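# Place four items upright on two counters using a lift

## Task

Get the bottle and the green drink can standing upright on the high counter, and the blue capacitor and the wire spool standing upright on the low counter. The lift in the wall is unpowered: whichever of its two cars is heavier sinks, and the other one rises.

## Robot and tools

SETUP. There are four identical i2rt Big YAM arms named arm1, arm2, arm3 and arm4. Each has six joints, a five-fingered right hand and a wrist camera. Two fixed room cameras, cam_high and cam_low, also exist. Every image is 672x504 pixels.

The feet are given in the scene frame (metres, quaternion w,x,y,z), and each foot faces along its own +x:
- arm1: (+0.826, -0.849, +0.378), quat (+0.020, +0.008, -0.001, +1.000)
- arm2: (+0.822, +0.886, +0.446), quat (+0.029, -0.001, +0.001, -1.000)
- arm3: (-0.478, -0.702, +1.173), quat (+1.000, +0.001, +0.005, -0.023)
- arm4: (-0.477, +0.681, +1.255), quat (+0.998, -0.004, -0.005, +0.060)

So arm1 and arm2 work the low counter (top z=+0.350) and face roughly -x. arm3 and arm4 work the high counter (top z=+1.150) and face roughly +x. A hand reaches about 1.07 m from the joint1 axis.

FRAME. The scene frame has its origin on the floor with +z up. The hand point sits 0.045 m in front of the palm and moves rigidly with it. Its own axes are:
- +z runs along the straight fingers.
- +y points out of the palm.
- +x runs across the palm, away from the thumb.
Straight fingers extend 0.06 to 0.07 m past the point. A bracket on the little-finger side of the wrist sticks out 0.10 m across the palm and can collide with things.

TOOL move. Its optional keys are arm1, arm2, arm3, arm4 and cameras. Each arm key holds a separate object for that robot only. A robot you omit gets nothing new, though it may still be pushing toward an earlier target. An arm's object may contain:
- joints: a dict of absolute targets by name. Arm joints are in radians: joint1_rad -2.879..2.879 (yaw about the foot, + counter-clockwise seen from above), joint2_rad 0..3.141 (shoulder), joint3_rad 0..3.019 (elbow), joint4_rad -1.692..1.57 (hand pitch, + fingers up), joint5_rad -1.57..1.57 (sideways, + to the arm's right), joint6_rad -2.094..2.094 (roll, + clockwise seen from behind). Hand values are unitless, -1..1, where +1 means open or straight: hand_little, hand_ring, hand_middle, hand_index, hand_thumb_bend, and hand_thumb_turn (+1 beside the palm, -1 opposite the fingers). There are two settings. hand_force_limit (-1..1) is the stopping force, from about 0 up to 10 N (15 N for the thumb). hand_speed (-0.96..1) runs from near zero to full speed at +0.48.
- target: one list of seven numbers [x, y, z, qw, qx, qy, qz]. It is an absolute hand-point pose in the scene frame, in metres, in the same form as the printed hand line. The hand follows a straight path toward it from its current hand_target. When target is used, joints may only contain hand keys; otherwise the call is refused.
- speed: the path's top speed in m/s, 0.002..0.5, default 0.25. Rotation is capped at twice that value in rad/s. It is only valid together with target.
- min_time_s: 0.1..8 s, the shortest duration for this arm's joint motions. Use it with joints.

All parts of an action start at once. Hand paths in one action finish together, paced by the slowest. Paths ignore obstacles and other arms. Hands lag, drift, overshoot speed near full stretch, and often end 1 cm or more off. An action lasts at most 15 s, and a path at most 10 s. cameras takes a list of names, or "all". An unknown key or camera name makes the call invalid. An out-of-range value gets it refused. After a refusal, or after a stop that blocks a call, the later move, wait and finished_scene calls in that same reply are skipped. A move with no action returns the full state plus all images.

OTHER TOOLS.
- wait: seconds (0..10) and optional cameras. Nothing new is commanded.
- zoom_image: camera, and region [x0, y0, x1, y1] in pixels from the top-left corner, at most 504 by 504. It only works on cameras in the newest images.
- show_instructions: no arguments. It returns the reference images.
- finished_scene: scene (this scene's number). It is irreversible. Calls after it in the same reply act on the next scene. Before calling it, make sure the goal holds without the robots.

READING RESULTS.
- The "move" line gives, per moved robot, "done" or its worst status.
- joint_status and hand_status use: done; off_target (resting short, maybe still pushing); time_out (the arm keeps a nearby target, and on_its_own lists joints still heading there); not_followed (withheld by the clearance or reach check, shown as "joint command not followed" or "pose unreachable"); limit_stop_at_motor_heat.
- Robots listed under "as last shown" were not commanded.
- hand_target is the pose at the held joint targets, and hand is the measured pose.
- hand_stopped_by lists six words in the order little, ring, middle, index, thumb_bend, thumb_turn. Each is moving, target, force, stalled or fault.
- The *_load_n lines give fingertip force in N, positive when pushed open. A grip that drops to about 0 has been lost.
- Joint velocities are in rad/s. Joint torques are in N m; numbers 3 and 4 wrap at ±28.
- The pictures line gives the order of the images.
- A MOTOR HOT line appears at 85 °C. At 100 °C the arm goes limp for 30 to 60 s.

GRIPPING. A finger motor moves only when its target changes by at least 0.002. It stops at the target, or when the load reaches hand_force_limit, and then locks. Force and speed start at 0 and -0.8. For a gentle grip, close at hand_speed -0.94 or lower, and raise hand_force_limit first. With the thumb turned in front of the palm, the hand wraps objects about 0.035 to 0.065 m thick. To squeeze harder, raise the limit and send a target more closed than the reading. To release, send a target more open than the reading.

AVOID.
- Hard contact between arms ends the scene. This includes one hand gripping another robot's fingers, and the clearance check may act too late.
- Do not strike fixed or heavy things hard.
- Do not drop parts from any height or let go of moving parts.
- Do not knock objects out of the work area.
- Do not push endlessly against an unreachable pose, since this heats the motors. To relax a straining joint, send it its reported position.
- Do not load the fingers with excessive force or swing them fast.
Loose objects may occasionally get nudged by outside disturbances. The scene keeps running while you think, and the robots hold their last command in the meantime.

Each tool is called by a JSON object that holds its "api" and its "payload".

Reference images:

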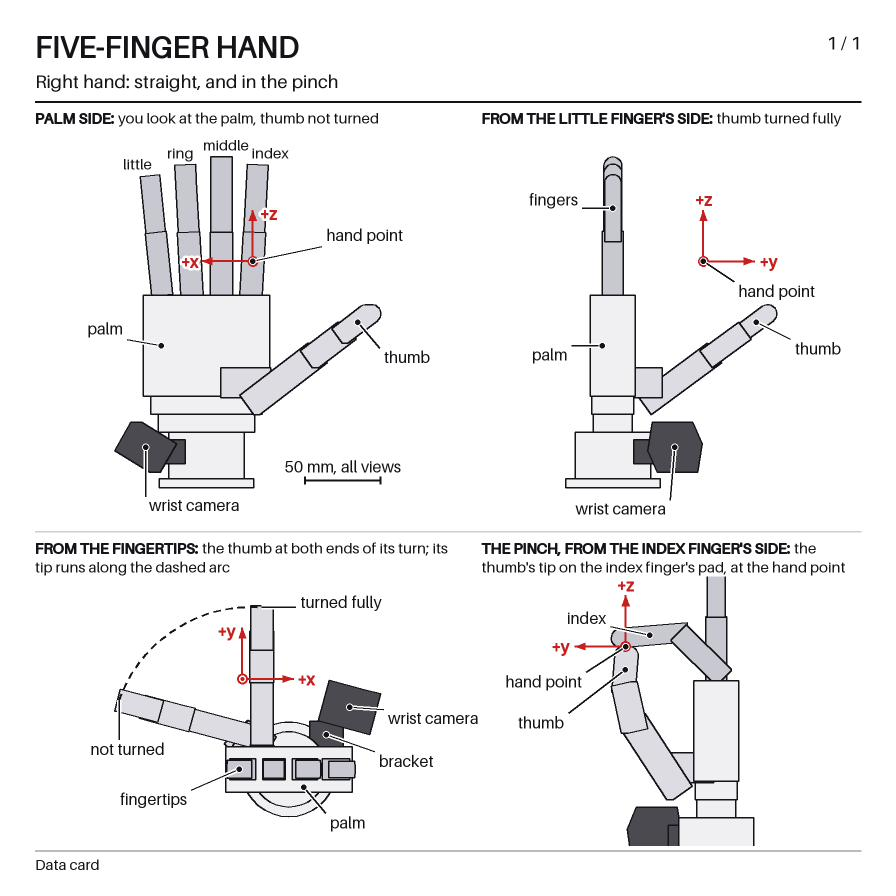

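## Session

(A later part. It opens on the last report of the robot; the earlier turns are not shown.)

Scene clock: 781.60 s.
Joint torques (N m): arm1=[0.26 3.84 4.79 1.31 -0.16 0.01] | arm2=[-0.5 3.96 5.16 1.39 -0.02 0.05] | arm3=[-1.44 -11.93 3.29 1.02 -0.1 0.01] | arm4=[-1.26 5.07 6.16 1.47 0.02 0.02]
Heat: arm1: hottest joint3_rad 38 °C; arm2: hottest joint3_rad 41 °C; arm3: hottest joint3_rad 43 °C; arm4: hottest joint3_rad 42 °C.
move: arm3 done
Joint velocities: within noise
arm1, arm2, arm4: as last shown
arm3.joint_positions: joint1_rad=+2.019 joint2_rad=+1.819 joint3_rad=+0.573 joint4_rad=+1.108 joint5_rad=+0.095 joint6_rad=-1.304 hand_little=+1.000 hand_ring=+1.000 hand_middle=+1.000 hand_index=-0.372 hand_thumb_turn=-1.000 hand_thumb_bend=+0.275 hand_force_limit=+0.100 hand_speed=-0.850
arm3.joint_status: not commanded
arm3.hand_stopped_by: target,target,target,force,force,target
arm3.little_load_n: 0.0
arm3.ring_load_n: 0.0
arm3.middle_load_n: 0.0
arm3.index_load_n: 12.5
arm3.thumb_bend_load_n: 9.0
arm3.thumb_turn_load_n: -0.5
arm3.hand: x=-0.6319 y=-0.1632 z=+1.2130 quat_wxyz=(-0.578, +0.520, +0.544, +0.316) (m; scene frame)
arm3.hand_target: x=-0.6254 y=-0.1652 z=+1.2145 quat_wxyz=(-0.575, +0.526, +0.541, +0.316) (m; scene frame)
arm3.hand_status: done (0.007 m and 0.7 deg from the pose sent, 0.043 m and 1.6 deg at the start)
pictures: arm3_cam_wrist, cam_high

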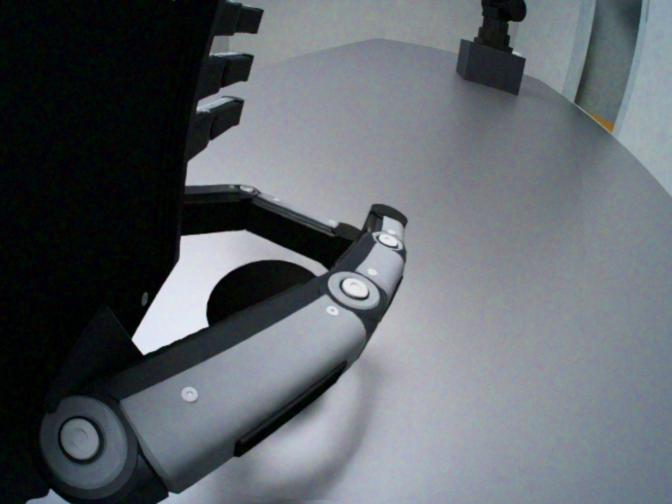

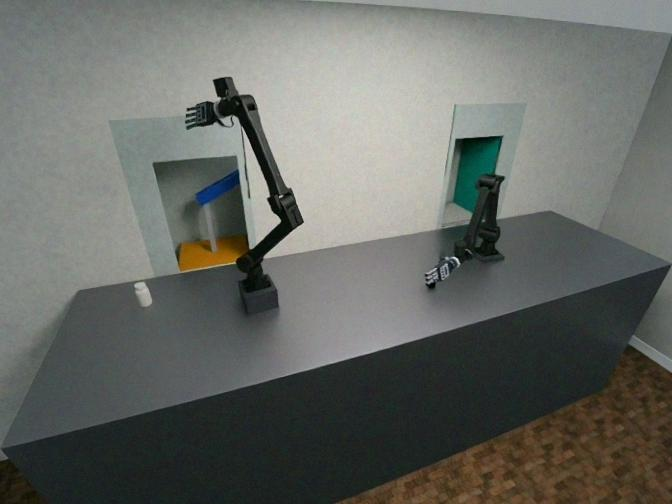

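{"api": "move", "payload": {"arm3": {"joints": {"hand_index": 1, "hand_thumb_bend": 1, "hand_speed": -0.5}}}}

{"api": "move", "payload": {"arm3": {"target": [-0.605, -0.245, 1.20, -0.5737, 0.5243, 0.5429, 0.3180], "speed": 0.12}, "cameras": ["arm3_cam_wrist"]}}

Scene clock: 811.53 s.
Joint torques (N m): arm1=[0.38 3.84 4.78 1.29 -0.16 0.01] | arm2=[-0.56 3.96 5.16 1.4 -0.02 0.04] | arm3=[-1.38 -11.99 3.29 1.05 -0.1 0.01] | arm4=[-1.08 4.95 6.17 1.4 -0.01 0.02]
Heat: arm1: hottest joint3_rad 38 °C; arm2: hottest joint3_rad 40 °C; arm3: hottest joint3_rad 42 °C; arm4: hottest joint3_rad 42 °C.
move: arm3 done
Joint velocities: within noise
arm1, arm2, arm4: as last shown
arm1.thumb_turn_load_n: 0.0
arm2.index_load_n: -0.5
arm3.joint_positions: joint1_rad=+2.019 joint2_rad=+1.819 joint3_rad=+0.573 joint4_rad=+1.108 joint5_rad=+0.095 joint6_rad=-1.304 hand_little=+1.000 hand_ring=+1.000 hand_middle=+1.000 hand_index=+1.000 hand_thumb_turn=-1.000 hand_thumb_bend=+1.000 hand_force_limit=+0.100 hand_speed=-0.500
arm3.joint_status: all done
arm3.hand_stopped_by: target,target,target,target,target,target
arm3.little_load_n: 0.0
arm3.ring_load_n: 0.0
arm3.middle_load_n: 0.0
arm3.index_load_n: 0.0
arm3.thumb_bend_load_n: 0.0
arm3.thumb_turn_load_n: 0.0
arm3.hand: x=-0.6319 y=-0.1632 z=+1.2130 quat_wxyz=(-0.578, +0.520, +0.544, +0.316) (m; scene frame)
arm3.hand_target: x=-0.6255 y=-0.1652 z=+1.2145 quat_wxyz=(-0.575, +0.526, +0.541, +0.316) (m; scene frame)
arm3.hand_status: not commanded
pictures: none

Scene clock: 812.97 s.
Joint torques (N m): arm1=[0.26 3.9 4.78 1.29 -0.15 0.02] | arm2=[-0.56 3.9 5.16 1.4 -0.02 0.05] | arm3=[0.15 -9.7 1.95 2.76 -0.02 0.01] | arm4=[-1.26 5.07 6.19 1.37 0.01 0.03]
Heat: arm1: hottest joint3_rad 38 °C; arm2: hottest joint3_rad 40 °C; arm3: hottest joint3_rad 42 °C; arm4: hottest joint3_rad 42 °C.
move: arm3 off_target
Joint velocities: within noise
arm1, arm4: as last shown
arm1.thumb_turn_load_n: 0.5
arm2.joint_positions: joint1_rad=+0.908 joint2_rad=+0.796 joint3_rad=+2.087 joint4_rad=-1.380 joint5_rad=+0.012 joint6_rad=-1.214 hand_little=+1.000 hand_ring=+1.000 hand_middle=+1.000 hand_index=+1.000 hand_thumb_turn=-1.000 hand_thumb_bend=+1.000 hand_force_limit=+0.000 hand_speed=-0.750
arm2.joint_status: not commanded
arm2.hand_stopped_by: target,target,target,target,target,target
arm2.little_load_n: 0.0
arm2.ring_load_n: 0.0
arm2.middle_load_n: 0.0
arm2.index_load_n: 0.0
arm2.thumb_bend_load_n: 0.0
arm2.thumb_turn_load_n: 0.0
arm2.hand: x=+0.6851 y=+0.7696 z=+1.1885 quat_wxyz=(+0.536, +0.218, -0.705, +0.410) (m; scene frame)
arm2.hand_target: x=+0.6870 y=+0.7720 z=+1.1870 quat_wxyz=(+0.531, +0.212, -0.711, +0.410) (m; scene frame)
arm2.hand_status: not commanded
arm3.joint_positions: joint1_rad=+2.039 joint2_rad=+1.798 joint3_rad=+0.351 joint4_rad=+1.263 joint5_rad=+0.133 joint6_rad=-1.304 hand_little=+1.000 hand_ring=+1.000 hand_middle=+1.000 hand_index=+1.000 hand_thumb_turn=-1.000 hand_thumb_bend=+1.000 hand_force_limit=+0.100 hand_speed=-0.500
arm3.joint_status: not commanded
arm3.hand_stopped_by: target,target,target,target,target,target
arm3.little_load_n: 0.0
arm3.ring_load_n: 0.0
arm3.middle_load_n: 0.0
arm3.index_load_n: 0.0
arm3.thumb_bend_load_n: 0.0
arm3.thumb_turn_load_n: 0.0
arm3.hand: x=-0.6002 y=-0.2441 z=+1.1880 quat_wxyz=(-0.559, +0.532, +0.552, +0.317) (m; scene frame)
arm3.hand_target: x=-0.6048 y=-0.2449 z=+1.1997 quat_wxyz=(-0.573, +0.525, +0.543, +0.318) (m; scene frame)
arm3.hand_status: off_target (0.013 m and 2.2 deg from the pose sent, 0.087 m and 0.7 deg at the start)
arm4.thumb_turn_load_n: 0.0
pictures: arm3_cam_wrist

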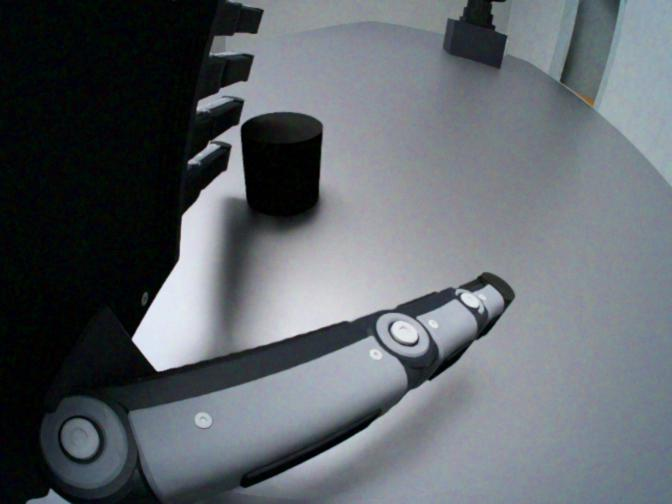

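{"api": "move", "payload": {"arm3": {"target": [-0.616, -0.230, 1.175, -0.5737, 0.5243, 0.5429, 0.3180], "speed": 0.08}}}

{"api": "move", "payload": {"arm3": {"target": [-0.637, -0.151, 1.158, -0.5737, 0.5243, 0.5429, 0.3180], "speed": 0.06}, "cameras": ["arm3_cam_wrist"]}}

Scene clock: 822.70 s.
Joint torques (N m): arm1=[0.26 3.84 4.79 1.29 -0.15 0.01] | arm2=[-0.56 3.9 5.16 1.4 -0.02 0.04] | arm3=[0.09 -7.3 3.37 2.77 -0.02 0.02] | arm4=[-1.38 5.07 6.17 1.51 0 0.03]
Heat: arm1: hottest joint3_rad 38 °C; arm2: hottest joint3_rad 40 °C; arm3: hottest joint3_rad 42 °C; arm4: hottest joint3_rad 42 °C.
move: arm3 done
Joint velocities: within noise
arm1.joint_positions: joint1_rad=-0.310 joint2_rad=+0.796 joint3_rad=+2.084 joint4_rad=-1.385 joint5_rad=+0.005 joint6_rad=-1.210 hand_little=+1.000 hand_ring=+1.000 hand_middle=+1.000 hand_index=+1.000 hand_thumb_turn=-1.000 hand_thumb_bend=+1.000 hand_force_limit=+0.000 hand_speed=-0.750
arm1.joint_status: not commanded
arm1.hand_stopped_by: target,target,target,target,target,target
arm1.little_load_n: 0.0
arm1.ring_load_n: 0.0
arm1.middle_load_n: 0.0
arm1.index_load_n: 0.0
arm1.thumb_bend_load_n: 0.0
arm1.thumb_turn_load_n: 0.0
arm1.hand: x=+0.6902 y=-0.7463 z=+1.1202 quat_wxyz=(-0.678, +0.259, +0.688, -0.003) (m; scene frame)
arm1.hand_target: x=+0.6914 y=-0.7499 z=+1.1212 quat_wxyz=(-0.677, +0.258, +0.690, -0.011) (m; scene frame)
arm1.hand_status: not commanded
arm2: as last shown
arm2.thumb_turn_load_n: 0.5
arm3.joint_positions: joint1_rad=+2.052 joint2_rad=+1.889 joint3_rad=+0.383 joint4_rad=+1.335 joint5_rad=+0.144 joint6_rad=-1.304 hand_little=+1.000 hand_ring=+1.000 hand_middle=+1.000 hand_index=+1.000 hand_thumb_turn=-1.000 hand_thumb_bend=+1.000 hand_force_limit=+0.100 hand_speed=-0.500
arm3.joint_status: not commanded
arm3.hand_stopped_by: target,target,target,target,target,target
arm3.little_load_n: 0.0
arm3.ring_load_n: -0.5
arm3.middle_load_n: 0.0
arm3.index_load_n: 0.0
arm3.thumb_bend_load_n: 0.0
arm3.thumb_turn_load_n: 0.5
arm3.hand: x=-0.6083 y=-0.2362 z=+1.1743 quat_wxyz=(-0.563, +0.528, +0.549, +0.319) (m; scene frame)
arm3.hand_target: x=-0.6161 y=-0.2303 z=+1.1749 quat_wxyz=(-0.574, +0.524, +0.543, +0.318) (m; scene frame)
arm3.hand_status: done (0.010 m and 1.5 deg from the pose sent, 0.025 m and 2.2 deg at the start)
arm4.joint_positions: joint1_rad=+0.608 joint2_rad=+0.792 joint3_rad=+1.979 joint4_rad=-1.388 joint5_rad=+0.002 joint6_rad=-1.218 hand_little=+1.000 hand_ring=+1.000 hand_middle=+1.000 hand_index=+1.000 hand_thumb_turn=-1.000 hand_thumb_bend=+1.000 hand_force_limit=+0.000 hand_speed=-0.800
arm4.joint_status: not commanded
arm4.hand_stopped_by: target,target,target,target,target,target
arm4.little_load_n: 0.0
arm4.ring_load_n: 0.0
arm4.middle_load_n: 0.0
arm4.index_load_n: 0.0
arm4.thumb_bend_load_n: 0.0
arm4.thumb_turn_load_n: 0.0
arm4.hand: x=-0.3047 y=+0.7838 z=+1.9557 quat_wxyz=(-0.321, +0.759, +0.147, +0.547) (m; scene frame)
arm4.hand_target: x=-0.3064 y=+0.7822 z=+1.9587 quat_wxyz=(-0.325, +0.760, +0.138, +0.545) (m; scene frame)
arm4.hand_status: not commanded
pictures: none

Scene clock: 824.67 s.
Joint torques (N m): arm1=[0.32 3.9 4.79 1.29 -0.15 0.01] | arm2=[-0.56 3.9 5.18 1.42 -0.02 0.05] | arm3=[-1.44 -9.47 4.53 0.94 -0.19 -0.03] | arm4=[-1.38 5.07 6.12 1.48 -0.01 0.03]
Heat: arm1: hottest joint3_rad 38 °C; arm2: hottest joint3_rad 40 °C; arm3: hottest joint3_rad 42 °C; arm4: hottest joint3_rad 42 °C.
move: arm3 off_target
Joint velocities: within noise
arm1, arm2, arm4: as last shown
arm2.thumb_turn_load_n: 0.0
arm3.joint_positions: joint1_rad=+2.033 joint2_rad=+1.993 joint3_rad=+0.607 joint4_rad=+1.265 joint5_rad=+0.111 joint6_rad=-1.304 hand_little=+1.000 hand_ring=+1.000 hand_middle=+1.000 hand_index=+1.000 hand_thumb_turn=-1.000 hand_thumb_bend=+1.000 hand_force_limit=+0.100 hand_speed=-0.500
arm3.joint_status: not commanded
arm3.hand_stopped_by: target,target,target,target,target,target
arm3.little_load_n: -0.5
arm3.ring_load_n: 0.0
arm3.middle_load_n: 0.0
arm3.index_load_n: 0.0
arm3.thumb_bend_load_n: 0.0
arm3.thumb_turn_load_n: 0.5
arm3.hand: x=-0.6393 y=-0.1578 z=+1.1710 quat_wxyz=(-0.583, +0.517, +0.539, +0.320) (m; scene frame)
arm3.hand_target: x=-0.6367 y=-0.1516 z=+1.1582 quat_wxyz=(-0.574, +0.525, +0.543, +0.318) (m; scene frame)
arm3.hand_status: off_target (0.015 m and 1.4 deg from the pose sent, 0.091 m and 1.5 deg at the start)
arm4.thumb_turn_load_n: 0.5
pictures: arm3_cam_wrist

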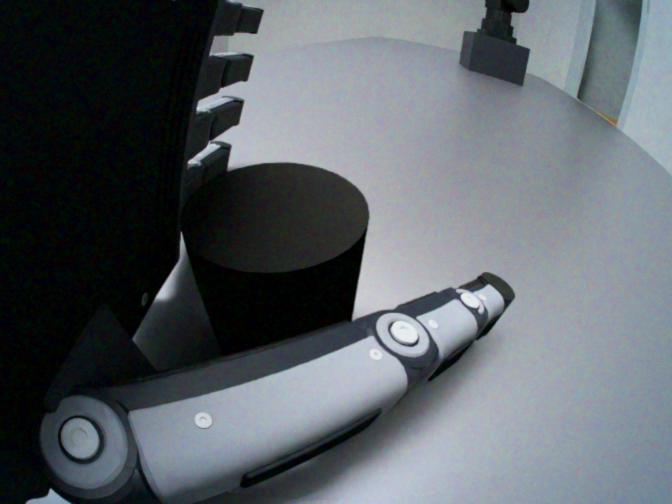

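{"api": "move", "payload": {"arm3": {"joints": {"hand_thumb_bend": -1, "hand_speed": -0.85, "hand_force_limit": -0.2}}, "cameras": ["arm3_cam_wrist"]}}

{"api": "move", "payload": {"arm3": {"joints": {"hand_index": -1, "hand_force_limit": 0.1}}, "cameras": ["arm3_cam_wrist"]}}

Scene clock: 837.07 s.
Joint torques (N m): arm1=[0.32 3.9 4.78 1.32 -0.16 0.01] | arm2=[-0.56 3.9 5.15 1.42 -0.02 0.05] | arm3=[-1.32 -9.47 4.53 0.94 -0.18 -0.02] | arm4=[-1.26 4.95 6.17 1.5 0 0.02]
Heat: arm1: hottest joint3_rad 38 °C; arm2: hottest joint3_rad 40 °C; arm3: hottest joint3_rad 42 °C; arm4: hottest joint3_rad 42 °C.
move: arm3 off_target
Joint velocities: within noise
arm1, arm2, arm4: as last shown
arm1.thumb_turn_load_n: 0.5
arm3.joint_positions: joint1_rad=+2.033 joint2_rad=+1.993 joint3_rad=+0.607 joint4_rad=+1.265 joint5_rad=+0.111 joint6_rad=-1.304 hand_little=+1.000 hand_ring=+1.000 hand_middle=+1.000 hand_index=+1.000 hand_thumb_turn=-1.000 hand_thumb_bend=+0.165 hand_force_limit=-0.200 hand_speed=-0.850
arm3.joint_status: hand_thumb_bend off_target (ended at +0.165, target -1.000); the others done
arm3.hand_stopped_by: target,target,target,target,force,target
arm3.little_load_n: 0.0
arm3.ring_load_n: 0.0
arm3.middle_load_n: 0.0
arm3.index_load_n: 0.0
arm3.thumb_bend_load_n: 6.0
arm3.thumb_turn_load_n: 3.0
arm3.hand: x=-0.6393 y=-0.1578 z=+1.1710 quat_wxyz=(-0.583, +0.517, +0.539, +0.320) (m; scene frame)
arm3.hand_target: x=-0.6367 y=-0.1516 z=+1.1583 quat_wxyz=(-0.574, +0.525, +0.543, +0.318) (m; scene frame)
arm3.hand_status: not commanded
pictures: arm3_cam_wrist

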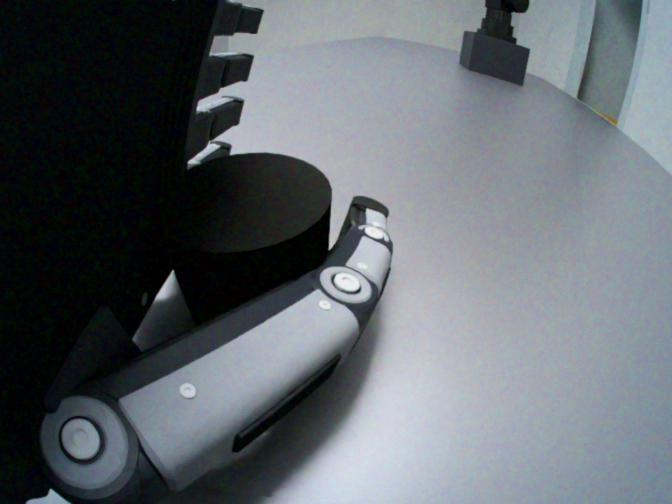

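Scene clock: 842.10 s.
Joint torques (N m): arm1=[0.26 3.9 4.78 1.29 -0.15 0.01] | arm2=[-0.62 3.96 5.16 1.4 -0.02 0.04] | arm3=[-1.38 -9.76 3.47 1.01 -0.05 -0.03] | arm4=[-1.55 5.19 6.19 1.43 -0.01 0.02]
Heat: arm1: hottest joint3_rad 38 °C; arm2: hottest joint3_rad 40 °C; arm3: hottest joint3_rad 42 °C; arm4: hottest joint3_rad 42 °C.
move: arm3 off_target
Joint velocities: within noise
arm1, arm2, arm4: as last shown
arm1.thumb_turn_load_n: 0.0
arm3.joint_positions: joint1_rad=+2.033 joint2_rad=+1.995 joint3_rad=+0.623 joint4_rad=+1.263 joint5_rad=+0.107 joint6_rad=-1.304 hand_little=+1.000 hand_ring=+1.000 hand_middle=+1.000 hand_index=-0.276 hand_thumb_turn=-1.000 hand_thumb_bend=+0.165 hand_force_limit=+0.100 hand_speed=-0.850
arm3.joint_status: hand_index off_target (ended at -0.276, target -1.000); the others done
arm3.hand_stopped_by: target,target,target,force,force,target
arm3.little_load_n: 0.0
arm3.ring_load_n: 0.0
arm3.middle_load_n: 0.0
arm3.index_load_n: 7.0
arm3.thumb_bend_load_n: 7.5
arm3.thumb_turn_load_n: 2.5
arm3.hand: x=-0.6430 y=-0.1513 z=+1.1751 quat_wxyz=(-0.588, +0.513, +0.537, +0.321) (m; scene frame)
arm3.hand_target: x=-0.6369 y=-0.1516 z=+1.1582 quat_wxyz=(-0.574, +0.524, +0.543, +0.318) (m; scene frame)
arm3.hand_status: not commanded
arm4.thumb_turn_load_n: 0.0
pictures: arm3_cam_wrist

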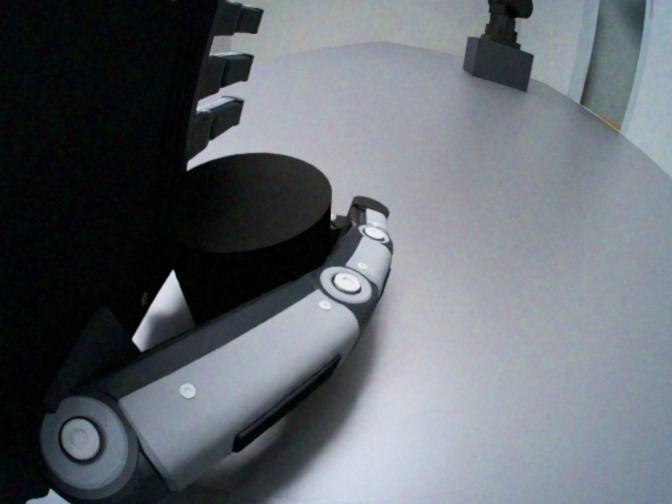

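{"api": "move", "payload": {"arm3": {"joints": {"hand_thumb_bend": -0.9, "hand_index": -0.9, "hand_force_limit": 0.4}}}}

{"api": "move", "payload": {"arm3": {"target": [-0.635, -0.153, 1.205, -0.5737, 0.5243, 0.5429, 0.3180], "speed": 0.04}, "cameras": ["arm3_cam_wrist"]}}

Scene clock: 849.83 s.
Joint torques (N m): arm1=[0.32 3.9 4.79 1.31 -0.15 0.01] | arm2=[-0.56 3.9 5.16 1.42 -0.02 0.04] | arm3=[-1.38 -9.76 3.48 1.01 -0.05 -0.03] | arm4=[-1.44 5.25 6.26 1.5 -0.01 0.02]
Heat: arm1: hottest joint3_rad 38 °C; arm2: hottest joint3_rad 40 °C; arm3: hottest joint3_rad 42 °C; arm4: hottest joint3_rad 42 °C.
move: arm3 off_target
Joint velocities: within noise
arm1, arm2, arm4: as last shown
arm3.joint_positions: joint1_rad=+2.033 joint2_rad=+1.995 joint3_rad=+0.623 joint4_rad=+1.263 joint5_rad=+0.107 joint6_rad=-1.304 hand_little=+1.000 hand_ring=+1.000 hand_middle=+1.000 hand_index=-0.276 hand_thumb_turn=-1.000 hand_thumb_bend=+0.150 hand_force_limit=+0.400 hand_speed=-0.850
arm3.joint_status: hand_index off_target (ended at -0.276, target -0.900); hand_thumb_bend off_target (ended at +0.150, target -0.900); the others done
arm3.hand_stopped_by: target,target,target,force,force,target
arm3.little_load_n: 0.0
arm3.ring_load_n: 0.0
arm3.middle_load_n: 0.0
arm3.index_load_n: 8.0
arm3.thumb_bend_load_n: 12.0
arm3.thumb_turn_load_n: 2.5
arm3.hand: x=-0.6430 y=-0.1513 z=+1.1751 quat_wxyz=(-0.588, +0.513, +0.537, +0.321) (m; scene frame)
arm3.hand_target: x=-0.6369 y=-0.1516 z=+1.1582 quat_wxyz=(-0.574, +0.524, +0.543, +0.318) (m; scene frame)
arm3.hand_status: not commanded
arm4.ring_load_n: -0.5
arm4.thumb_turn_load_n: 0.5
pictures: none

Scene clock: 851.70 s.
Joint torques (N m): arm1=[0.32 3.9 4.77 1.31 -0.15 0.01] | arm2=[-0.56 3.9 5.16 1.39 -0.02 0.04] | arm3=[-1.38 -12.98 3.29 1.14 -0.1 -0.02] | arm4=[-1.2 5.01 6.13 1.4 0 0.03]
Heat: arm1: hottest joint3_rad 38 °C; arm2: hottest joint3_rad 40 °C; arm3: hottest joint3_rad 41 °C; arm4: hottest joint3_rad 42 °C.
move: arm3 done
Joint velocities: within noise
arm1, arm2, arm4: as last shown
arm1.thumb_turn_load_n: 0.5
arm2.thumb_turn_load_n: 0.5
arm3.joint_positions: joint1_rad=+2.030 joint2_rad=+1.878 joint3_rad=+0.614 joint4_rad=+1.117 joint5_rad=+0.107 joint6_rad=-1.306 hand_little=+1.000 hand_ring=+1.000 hand_middle=+1.000 hand_index=-0.276 hand_thumb_turn=-1.000 hand_thumb_bend=+0.150 hand_force_limit=+0.400 hand_speed=-0.850
arm3.joint_status: not commanded
arm3.hand_stopped_by: target,target,target,force,force,target
arm3.little_load_n: 0.0
arm3.ring_load_n: 0.0
arm3.middle_load_n: 0.0
arm3.index_load_n: 8.5
arm3.thumb_bend_load_n: 11.5
arm3.thumb_turn_load_n: 2.5
arm3.hand: x=-0.6408 y=-0.1526 z=+1.1990 quat_wxyz=(-0.574, +0.521, +0.546, +0.316) (m; scene frame)
arm3.hand_target: x=-0.6350 y=-0.1529 z=+1.2051 quat_wxyz=(-0.574, +0.524, +0.543, +0.318) (m; scene frame)
arm3.hand_status: done (0.008 m and 0.6 deg from the pose sent, 0.031 m and 2.2 deg at the start)
arm4.ring_load_n: 0.0
arm4.thumb_turn_load_n: 0.0
pictures: arm3_cam_wrist

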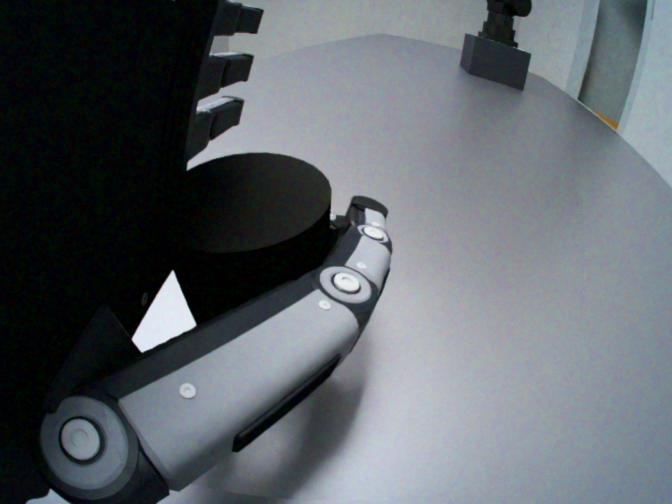

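{"api": "move", "payload": {"arm3": {"target": [-0.566, -0.415, 1.50, -0.5737, 0.5243, 0.5429, 0.3180], "speed": 0.2}, "cameras": ["arm3_cam_wrist", "cam_high"]}}

Scene clock: 869.70 s.
Joint torques (N m): arm1=[0.26 3.84 4.78 1.31 -0.16 0.01] | arm2=[-0.5 3.9 5.18 1.39 -0.02 0.05] | arm3=[0.03 1.44 13.37 1.02 0.04 0.01] | arm4=[-1.38 5.01 6.19 1.48 0.01 0.04]
Heat: arm1: hottest joint3_rad 38 °C; arm2: hottest joint3_rad 40 °C; arm3: hottest joint3_rad 42 °C; arm4: hottest joint3_rad 42 °C.
move: arm3 off_target
Joint velocities: within noise
arm1, arm2, arm4: as last shown
arm2.thumb_turn_load_n: 0.0
arm3.joint_positions: joint1_rad=+2.337 joint2_rad=+0.333 joint3_rad=+0.505 joint4_rad=-0.393 joint5_rad=+0.426 joint6_rad=-1.261 hand_little=+1.000 hand_ring=+1.000 hand_middle=+1.000 hand_index=-0.276 hand_thumb_turn=-1.000 hand_thumb_bend=+0.150 hand_force_limit=+0.400 hand_speed=-0.850
arm3.joint_status: not commanded
arm3.hand_stopped_by: target,target,target,force,force,target
arm3.little_load_n: 0.0
arm3.ring_load_n: 0.0
arm3.middle_load_n: 0.0
arm3.index_load_n: 8.5
arm3.thumb_bend_load_n: 12.0
arm3.thumb_turn_load_n: 3.0
arm3.hand: x=-0.5644 y=-0.4121 z=+1.4611 quat_wxyz=(-0.548, +0.530, +0.563, +0.320) (m; scene frame)
arm3.hand_target: x=-0.5647 y=-0.4153 z=+1.4995 quat_wxyz=(-0.574, +0.523, +0.543, +0.319) (m; scene frame)
arm3.hand_status: off_target (0.039 m and 3.8 deg from the pose sent, 0.406 m and 0.6 deg at the start)
arm4.thumb_turn_load_n: 0.5
pictures: arm3_cam_wrist, cam_high

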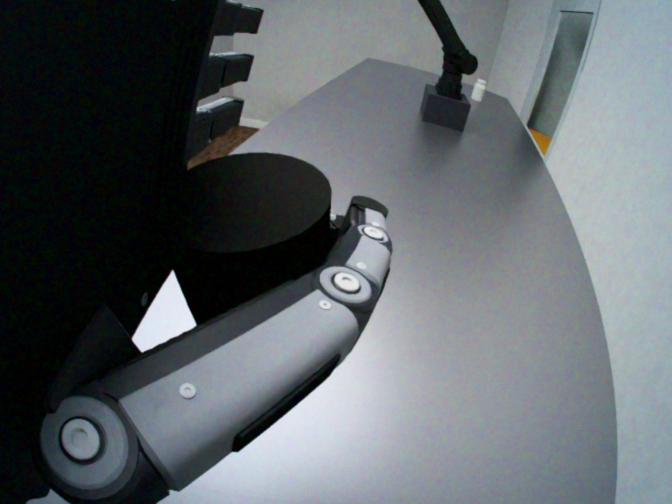

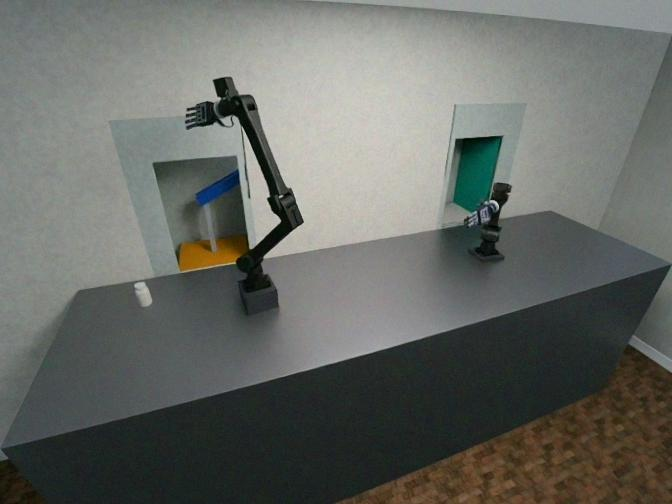

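{"api": "move", "payload": {"arm3": {"joints": {"joint1_rad": 0.16}, "min_time_s": 4}, "cameras": ["arm3_cam_wrist", "cam_high"]}}

Scene clock: 877.70 s.
Joint torques (N m): arm1=[0.32 3.9 4.78 1.31 -0.16 0.01] | arm2=[-0.56 3.96 5.16 1.4 -0.02 0.05] | arm3=[-1.44 1.32 13.38 1.06 -0.03 0.02] | arm4=[-1.2 5.13 6.16 1.43 0.01 0.03]
Heat: arm1: hottest joint3_rad 38 °C; arm2: hottest joint3_rad 40 °C; arm3: hottest joint3_rad 44 °C; arm4: hottest joint3_rad 42 °C.
move: arm3 done
Joint velocities: within noise
arm1, arm4: as last shown
arm1.little_load_n: 0.5
arm2.joint_positions: joint1_rad=+0.908 joint2_rad=+0.796 joint3_rad=+2.087 joint4_rad=-1.380 joint5_rad=+0.012 joint6_rad=-1.214 hand_little=+1.000 hand_ring=+1.000 hand_middle=+1.000 hand_index=+1.000 hand_thumb_turn=-1.000 hand_thumb_bend=+1.000 hand_force_limit=+0.000 hand_speed=-0.750
arm2.joint_status: not commanded
arm2.hand_stopped_by: target,target,target,target,target,target
arm2.little_load_n: 0.0
arm2.ring_load_n: 0.0
arm2.middle_load_n: 0.0
arm2.index_load_n: 0.0
arm2.thumb_bend_load_n: 0.0
arm2.thumb_turn_load_n: 0.5
arm2.hand: x=+0.6851 y=+0.7696 z=+1.1885 quat_wxyz=(+0.536, +0.218, -0.705, +0.410) (m; scene frame)
arm2.hand_target: x=+0.6870 y=+0.7720 z=+1.1870 quat_wxyz=(+0.531, +0.212, -0.711, +0.410) (m; scene frame)
arm2.hand_status: not commanded
arm3.joint_positions: joint1_rad=+0.169 joint2_rad=+0.333 joint3_rad=+0.505 joint4_rad=-0.395 joint5_rad=+0.429 joint6_rad=-1.260 hand_little=+1.000 hand_ring=+1.000 hand_middle=+1.000 hand_index=-0.276 hand_thumb_turn=-1.000 hand_thumb_bend=+0.150 hand_force_limit=+0.400 hand_speed=-0.850
arm3.joint_status: all done
arm3.hand_stopped_by: target,target,target,force,force,target
arm3.little_load_n: 0.0
arm3.ring_load_n: 0.0
arm3.middle_load_n: 0.0
arm3.index_load_n: 8.0
arm3.thumb_bend_load_n: 11.5
arm3.thumb_turn_load_n: 2.5
arm3.hand: x=-0.1848 y=-0.7929 z=+1.4558 quat_wxyz=(+0.031, +0.751, -0.205, +0.627) (m; scene frame)
arm3.hand_target: x=-0.1880 y=-0.7956 z=+1.4942 quat_wxyz=(+0.023, +0.729, -0.214, +0.650) (m; scene frame)
arm3.hand_status: not commanded
arm4.thumb_turn_load_n: 0.0
pictures: arm3_cam_wrist, cam_high

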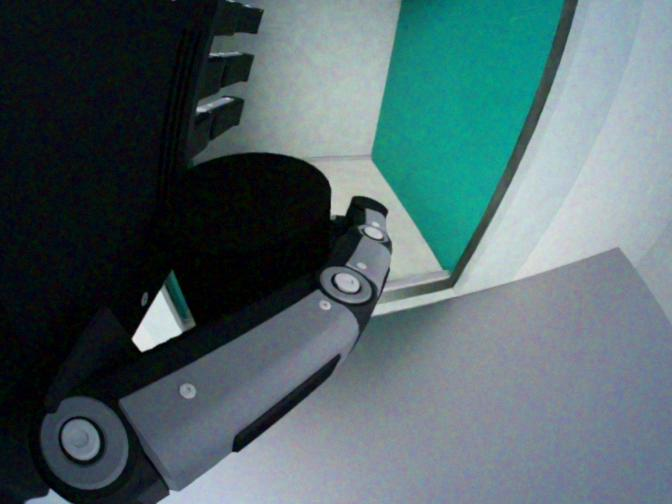

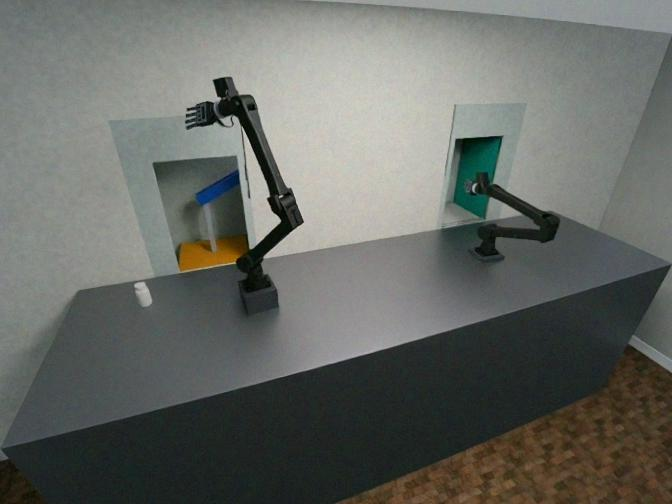

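{"api": "move", "payload": {"arm3": {"target": [-0.14, -0.85, 1.38, -0.0171, 0.7338, -0.1762, 0.6557], "speed": 0.15}, "cameras": ["arm3_cam_wrist"]}}

Scene clock: 884.23 s.
Joint torques (N m): arm1=[0.26 3.84 4.77 1.31 -0.16 0.01] | arm2=[-0.56 3.9 5.16 1.42 -0.02 0.05] | arm3=[-1.49 1.44 8.32 2.92 -0.21 -0.16] | arm4=[-1.55 5.07 6.13 1.47 0.01 0.02]
Heat: arm1: hottest joint3_rad 38 °C; arm2: hottest joint3_rad 40 °C; arm3: hottest joint3_rad 46 °C; arm4: hottest joint3_rad 42 °C.
move: arm3 done
Joint velocities: within noise
arm1.joint_positions: joint1_rad=-0.310 joint2_rad=+0.796 joint3_rad=+2.084 joint4_rad=-1.385 joint5_rad=+0.005 joint6_rad=-1.210 hand_little=+1.000 hand_ring=+1.000 hand_middle=+1.000 hand_index=+1.000 hand_thumb_turn=-1.000 hand_thumb_bend=+1.000 hand_force_limit=+0.000 hand_speed=-0.750
arm1.joint_status: not commanded
arm1.hand_stopped_by: target,target,target,target,target,target
arm1.little_load_n: 0.0
arm1.ring_load_n: 0.0
arm1.middle_load_n: 0.0
arm1.index_load_n: 0.0
arm1.thumb_bend_load_n: 0.0
arm1.thumb_turn_load_n: 0.5
arm1.hand: x=+0.6902 y=-0.7463 z=+1.1202 quat_wxyz=(-0.678, +0.259, +0.688, -0.003) (m; scene frame)
arm1.hand_target: x=+0.6914 y=-0.7499 z=+1.1212 quat_wxyz=(-0.677, +0.258, +0.690, -0.011) (m; scene frame)
arm1.hand_status: not commanded
arm2: as last shown
arm2.thumb_turn_load_n: 0.0
arm3.joint_positions: joint1_rad=-0.288 joint2_rad=+0.519 joint3_rad=+0.299 joint4_rad=+0.074 joint5_rad=-0.125 joint6_rad=-1.314 hand_little=+1.000 hand_ring=+1.000 hand_middle=+1.000 hand_index=-0.276 hand_thumb_turn=-1.000 hand_thumb_bend=+0.150 hand_force_limit=+0.400 hand_speed=-0.850
arm3.joint_status: not commanded
arm3.hand_stopped_by: target,target,target,force,force,target
arm3.little_load_n: 0.0
arm3.ring_load_n: 0.0
arm3.middle_load_n: 0.0
arm3.index_load_n: 8.0
arm3.thumb_bend_load_n: 12.0
arm3.thumb_turn_load_n: 3.0
arm3.hand: x=-0.1415 y=-0.8469 z=+1.3787 quat_wxyz=(-0.022, +0.737, -0.182, +0.650) (m; scene frame)
arm3.hand_target: x=-0.1407 y=-0.8510 z=+1.3801 quat_wxyz=(-0.015, +0.733, -0.179, +0.656) (m; scene frame)
arm3.hand_status: done (0.004 m and 1.2 deg from the pose sent, 0.105 m and 7.5 deg at the start)
arm4.joint_positions: joint1_rad=+0.608 joint2_rad=+0.792 joint3_rad=+1.979 joint4_rad=-1.388 joint5_rad=+0.002 joint6_rad=-1.218 hand_little=+1.000 hand_ring=+1.000 hand_middle=+1.000 hand_index=+1.000 hand_thumb_turn=-1.000 hand_thumb_bend=+1.000 hand_force_limit=+0.000 hand_speed=-0.800
arm4.joint_status: not commanded
arm4.hand_stopped_by: target,target,target,target,target,target
arm4.little_load_n: 0.0
arm4.ring_load_n: 0.0
arm4.middle_load_n: 0.0
arm4.index_load_n: 0.0
arm4.thumb_bend_load_n: 0.0
arm4.thumb_turn_load_n: 0.0
arm4.hand: x=-0.3047 y=+0.7838 z=+1.9557 quat_wxyz=(-0.321, +0.759, +0.147, +0.547) (m; scene frame)
arm4.hand_target: x=-0.3064 y=+0.7822 z=+1.9587 quat_wxyz=(-0.325, +0.760, +0.138, +0.545) (m; scene frame)
arm4.hand_status: not commanded
pictures: arm3_cam_wrist

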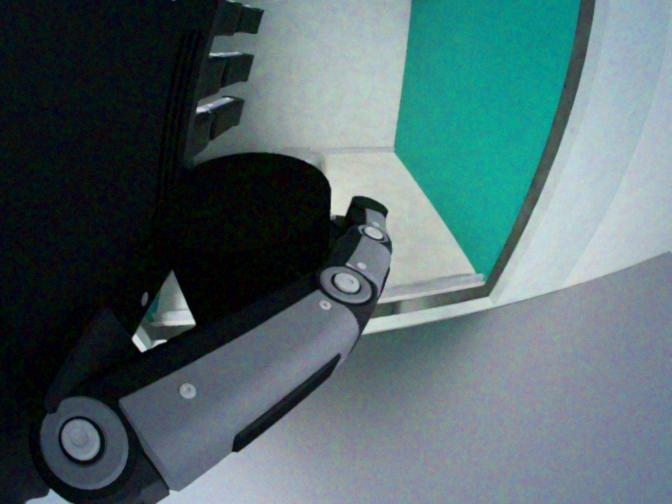

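{"api": "move", "payload": {"arm3": {"target": [-0.06, -0.86, 1.29, -0.0171, 0.7338, -0.1762, 0.6557], "speed": 0.15}, "cameras": ["arm3_cam_wrist"]}}

{"api": "move", "payload": {"arm3": {"target": [0.025, -0.875, 1.235, -0.0171, 0.7338, -0.1762, 0.6557], "speed": 0.1}, "cameras": ["arm3_cam_wrist"]}}

Scene clock: 890.47 s.
Joint torques (N m): arm1=[0.26 3.84 4.77 1.31 -0.16 0.01] | arm2=[-0.56 3.84 5.16 1.4 -0.02 0.05] | arm3=[0.03 -3.02 6.9 2.78 -0.05 -0.1] | arm4=[-1.2 5.07 6.12 1.47 0 0.04]
Heat: arm1: hottest joint3_rad 38 °C; arm2: hottest joint3_rad 40 °C; arm3: hottest joint3_rad 47 °C; arm4: hottest joint3_rad 42 °C.
move: arm3 off_target
Joint velocities: within noise
arm1, arm2, arm4: as last shown
arm1.thumb_turn_load_n: 0.0
arm3.joint_positions: joint1_rad=-0.238 joint2_rad=+1.200 joint3_rad=+0.264 joint4_rad=+0.774 joint5_rad=-0.076 joint6_rad=-1.314 hand_little=+1.000 hand_ring=+1.000 hand_middle=+1.000 hand_index=-0.276 hand_thumb_turn=-1.000 hand_thumb_bend=+0.150 hand_force_limit=+0.400 hand_speed=-0.850
arm3.joint_status: not commanded
arm3.hand_stopped_by: target,target,target,force,force,target
arm3.little_load_n: 0.0
arm3.ring_load_n: 0.0
arm3.middle_load_n: 0.5
arm3.index_load_n: 8.0
arm3.thumb_bend_load_n: 11.5
arm3.thumb_turn_load_n: 2.5
arm3.hand: x=-0.0692 y=-0.8594 z=+1.2803 quat_wxyz=(-0.020, +0.743, -0.181, +0.643) (m; scene frame)
arm3.hand_target: x=-0.0596 y=-0.8584 z=+1.2900 quat_wxyz=(-0.020, +0.735, -0.174, +0.655) (m; scene frame)
arm3.hand_status: off_target (0.013 m and 1.9 deg from the pose sent, 0.121 m and 1.2 deg at the start)
arm4.thumb_turn_load_n: 0.5
pictures: arm3_cam_wrist

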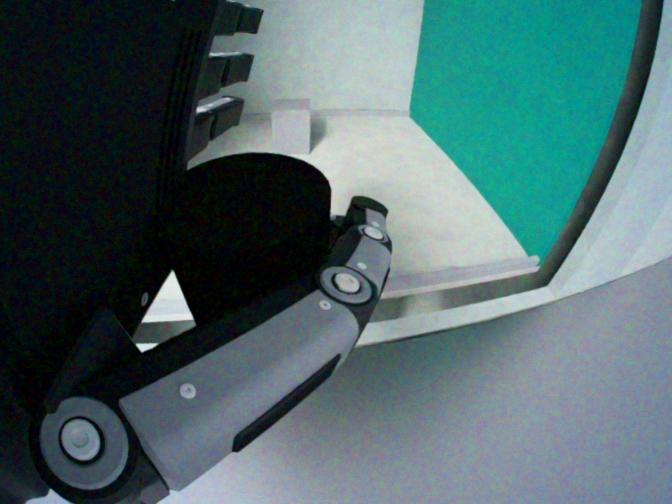

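Scene clock: 892.20 s.
Joint torques (N m): arm1=[0.26 3.84 4.77 1.31 -0.16 0.01] | arm2=[-0.5 3.96 5.16 1.4 -0.02 0.05] | arm3=[-0.03 -7.12 6.56 2.93 -0.04 -0.07] | arm4=[-1.14 5.13 6.17 1.4 0 0.02]
Heat: arm1: hottest joint3_rad 38 °C; arm2: hottest joint3_rad 40 °C; arm3: hottest joint3_rad 47 °C; arm4: hottest joint3_rad 42 °C.
move: arm3 off_target
Joint velocities: within noise
arm1, arm2, arm4: as last shown
arm1.thumb_bend_load_n: 0.5
arm2.ring_load_n: -0.5
arm3.joint_positions: joint1_rad=-0.212 joint2_rad=+1.638 joint3_rad=+0.437 joint4_rad=+1.024 joint5_rad=-0.042 joint6_rad=-1.314 hand_little=+1.000 hand_ring=+1.000 hand_middle=+1.000 hand_index=-0.276 hand_thumb_turn=-1.000 hand_thumb_bend=+0.150 hand_force_limit=+0.400 hand_speed=-0.850
arm3.joint_status: not commanded
arm3.hand_stopped_by: target,target,target,force,force,target
arm3.little_load_n: 0.0
arm3.ring_load_n: 0.0
arm3.middle_load_n: 0.0
arm3.index_load_n: 8.0
arm3.thumb_bend_load_n: 11.5
arm3.thumb_turn_load_n: 2.5
arm3.hand: x=+0.0058 y=-0.8745 z=+1.2226 quat_wxyz=(-0.015, +0.748, -0.184, +0.638) (m; scene frame)
arm3.hand_target: x=+0.0238 y=-0.8748 z=+1.2350 quat_wxyz=(-0.017, +0.734, -0.177, +0.655) (m; scene frame)
arm3.hand_status: off_target (0.023 m and 2.8 deg from the pose sent, 0.106 m and 1.9 deg at the start)
arm4.ring_load_n: 0.5
pictures: arm3_cam_wrist

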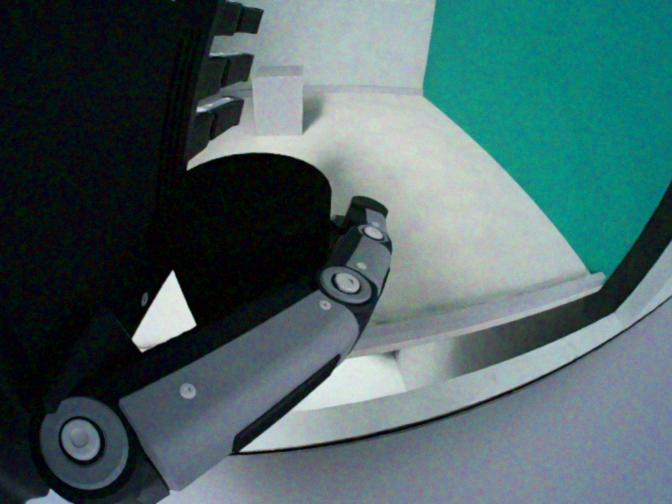

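{"api": "move", "payload": {"arm3": {"target": [0.115, -0.875, 1.215, -0.0171, 0.7338, -0.1762, 0.6557], "speed": 0.1}, "cameras": ["arm3_cam_wrist"]}}

{"api": "move", "payload": {"arm3": {"target": [0.115, -0.875, 1.195, -0.0171, 0.7338, -0.1762, 0.6557], "speed": 0.05}, "cameras": ["arm3_cam_wrist"]}}

Scene clock: 902.50 s.
Joint torques (N m): arm1=[0.32 3.9 4.79 1.31 -0.16 0.01] | arm2=[-0.56 3.96 5.16 1.42 -0.02 0.05] | arm3=[0.03 -9.99 7.08 1.22 -0.03 -0.01] | arm4=[-1.44 5.25 6.2 1.51 -0.01 0.03]
Heat: arm1: hottest joint3_rad 38 °C; arm2: hottest joint3_rad 40 °C; arm3: hottest joint3_rad 46 °C; arm4: hottest joint3_rad 42 °C.
move: arm3 off_target
Joint velocities: within noise
arm1, arm2, arm4: as last shown
arm1.thumb_bend_load_n: 0.0
arm2.ring_load_n: 0.0
arm3.joint_positions: joint1_rad=-0.160 joint2_rad=+1.832 joint3_rad=+0.682 joint4_rad=+1.019 joint5_rad=+0.009 joint6_rad=-1.314 hand_little=+1.000 hand_ring=+1.000 hand_middle=+1.000 hand_index=-0.276 hand_thumb_turn=-1.000 hand_thumb_bend=+0.150 hand_force_limit=+0.400 hand_speed=-0.850
arm3.joint_status: not commanded
arm3.hand_stopped_by: target,target,target,force,force,target
arm3.little_load_n: 0.0
arm3.ring_load_n: 0.0
arm3.middle_load_n: 0.0
arm3.index_load_n: 8.0
arm3.thumb_bend_load_n: 11.5
arm3.thumb_turn_load_n: 2.5
arm3.hand: x=+0.0999 y=-0.8771 z=+1.2164 quat_wxyz=(-0.013, +0.734, -0.177, +0.655) (m; scene frame)
arm3.hand_target: x=+0.1145 y=-0.8746 z=+1.2152 quat_wxyz=(-0.017, +0.734, -0.176, +0.656) (m; scene frame)
arm3.hand_status: off_target (0.015 m and 0.4 deg from the pose sent, 0.109 m and 2.8 deg at the start)
arm4.ring_load_n: 0.0
pictures: arm3_cam_wrist

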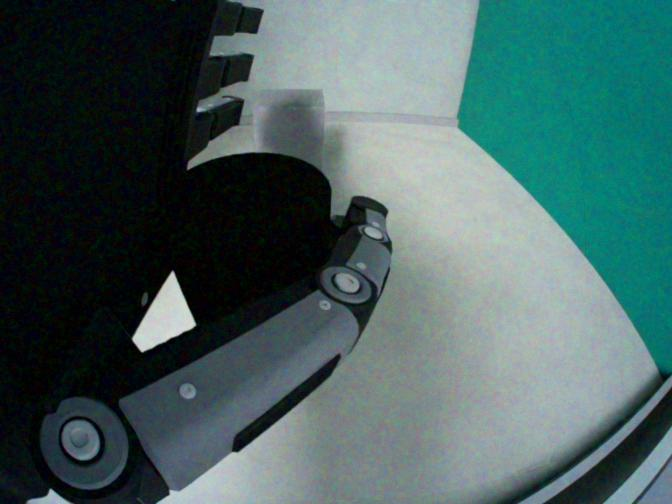

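Scene clock: 903.73 s.
Joint torques (N m): arm1=[0.26 3.84 4.78 1.31 -0.16 0.01] | arm2=[-0.56 3.9 5.16 1.4 -0.02 0.04] | arm3=[-0.03 -10.52 6.42 2.93 -0.03 0] | arm4=[-1.61 5.13 6.11 1.5 0 0.03]
Heat: arm1: hottest joint3_rad 38 °C; arm2: hottest joint3_rad 40 °C; arm3: hottest joint3_rad 46 °C; arm4: hottest joint3_rad 42 °C.
move: arm3 off_target
Joint velocities: within noise
arm1, arm2, arm4: as last shown
arm1.thumb_turn_load_n: 0.5
arm3.joint_positions: joint1_rad=-0.160 joint2_rad=+1.895 joint3_rad=+0.688 joint4_rad=+1.033 joint5_rad=+0.009 joint6_rad=-1.314 hand_little=+1.000 hand_ring=+1.000 hand_middle=+1.000 hand_index=-0.276 hand_thumb_turn=-1.000 hand_thumb_bend=+0.150 hand_force_limit=+0.400 hand_speed=-0.850
arm3.joint_status: not commanded
arm3.hand_stopped_by: target,target,target,force,force,target
arm3.little_load_n: 0.0
arm3.ring_load_n: 0.0
arm3.middle_load_n: 0.0
arm3.index_load_n: 8.0
arm3.thumb_bend_load_n: 12.0
arm3.thumb_turn_load_n: 2.5
arm3.hand: x=+0.0974 y=-0.8766 z=+1.1861 quat_wxyz=(-0.013, +0.748, -0.180, +0.639) (m; scene frame)
arm3.hand_target: x=+0.1142 y=-0.8746 z=+1.1953 quat_wxyz=(-0.017, +0.734, -0.176, +0.656) (m; scene frame)
arm3.hand_status: off_target (0.020 m and 2.6 deg from the pose sent, 0.026 m and 0.4 deg at the start)
pictures: arm3_cam_wrist

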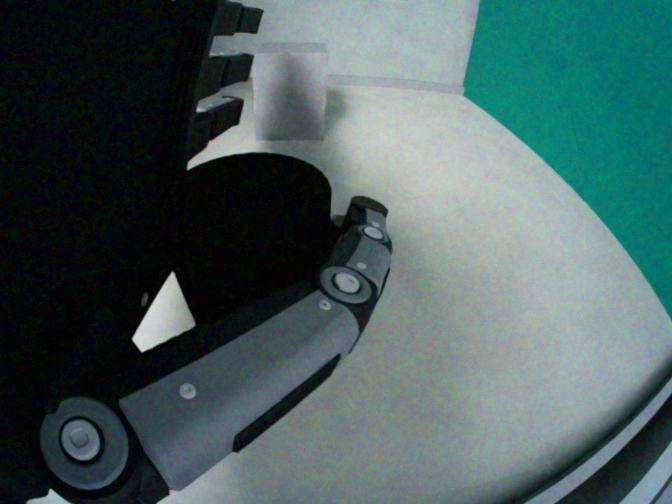

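{"api": "move", "payload": {"arm3": {"target": [0.112, -0.875, 1.187, -0.0178, 0.7111, -0.1707, 0.6817], "speed": 0.05}, "cameras": ["arm3_cam_wrist"]}}

Scene clock: 916.23 s.
Joint torques (N m): arm1=[0.32 3.9 4.78 1.31 -0.15 0.01] | arm2=[-0.56 3.96 5.16 1.4 -0.02 0.04] | arm3=[-0.09 -10.64 5.05 2.92 -0.1 -0.01] | arm4=[-1.55 5.01 6.13 1.43 0 0.02]
Heat: arm1: hottest joint3_rad 38 °C; arm2: hottest joint3_rad 40 °C; arm3: hottest joint3_rad 47 °C; arm4: hottest joint3_rad 42 °C.
move: arm3 off_target
Joint velocities: within noise
arm1, arm2, arm4: as last shown
arm1.thumb_turn_load_n: 0.0
arm3.joint_positions: joint1_rad=-0.160 joint2_rad=+1.969 joint3_rad=+0.688 joint4_rad=+1.191 joint5_rad=+0.009 joint6_rad=-1.314 hand_little=+1.000 hand_ring=+1.000 hand_middle=+1.000 hand_index=-0.276 hand_thumb_turn=-1.000 hand_thumb_bend=+0.150 hand_force_limit=+0.400 hand_speed=-0.850
arm3.joint_status: not commanded
arm3.hand_stopped_by: target,target,target,force,force,target
arm3.little_load_n: 0.0
arm3.ring_load_n: 0.0
arm3.middle_load_n: 0.0
arm3.index_load_n: 8.0
arm3.thumb_bend_load_n: 12.0
arm3.thumb_turn_load_n: 3.0
arm3.hand: x=+0.1016 y=-0.8775 z=+1.1842 quat_wxyz=(-0.014, +0.721, -0.174, +0.670) (m; scene frame)
arm3.hand_target: x=+0.1118 y=-0.8749 z=+1.1871 quat_wxyz=(-0.018, +0.711, -0.170, +0.682) (m; scene frame)
arm3.hand_status: off_target (0.011 m and 1.8 deg from the pose sent, 0.015 m and 6.6 deg at the start)
arm4.thumb_bend_load_n: 0.5
arm4.thumb_turn_load_n: 0.0
pictures: arm3_cam_wrist

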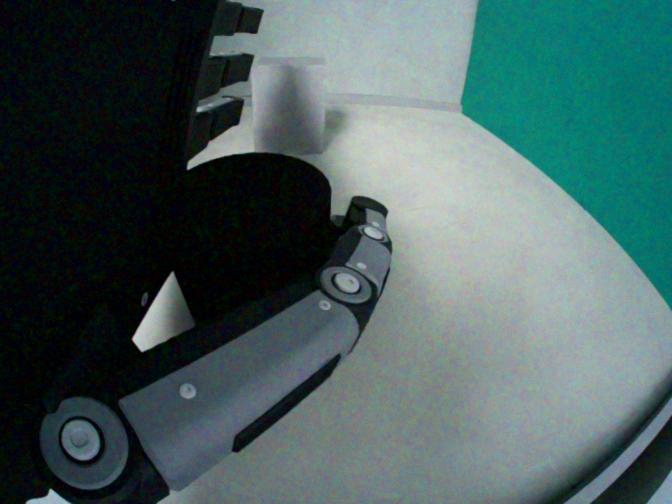

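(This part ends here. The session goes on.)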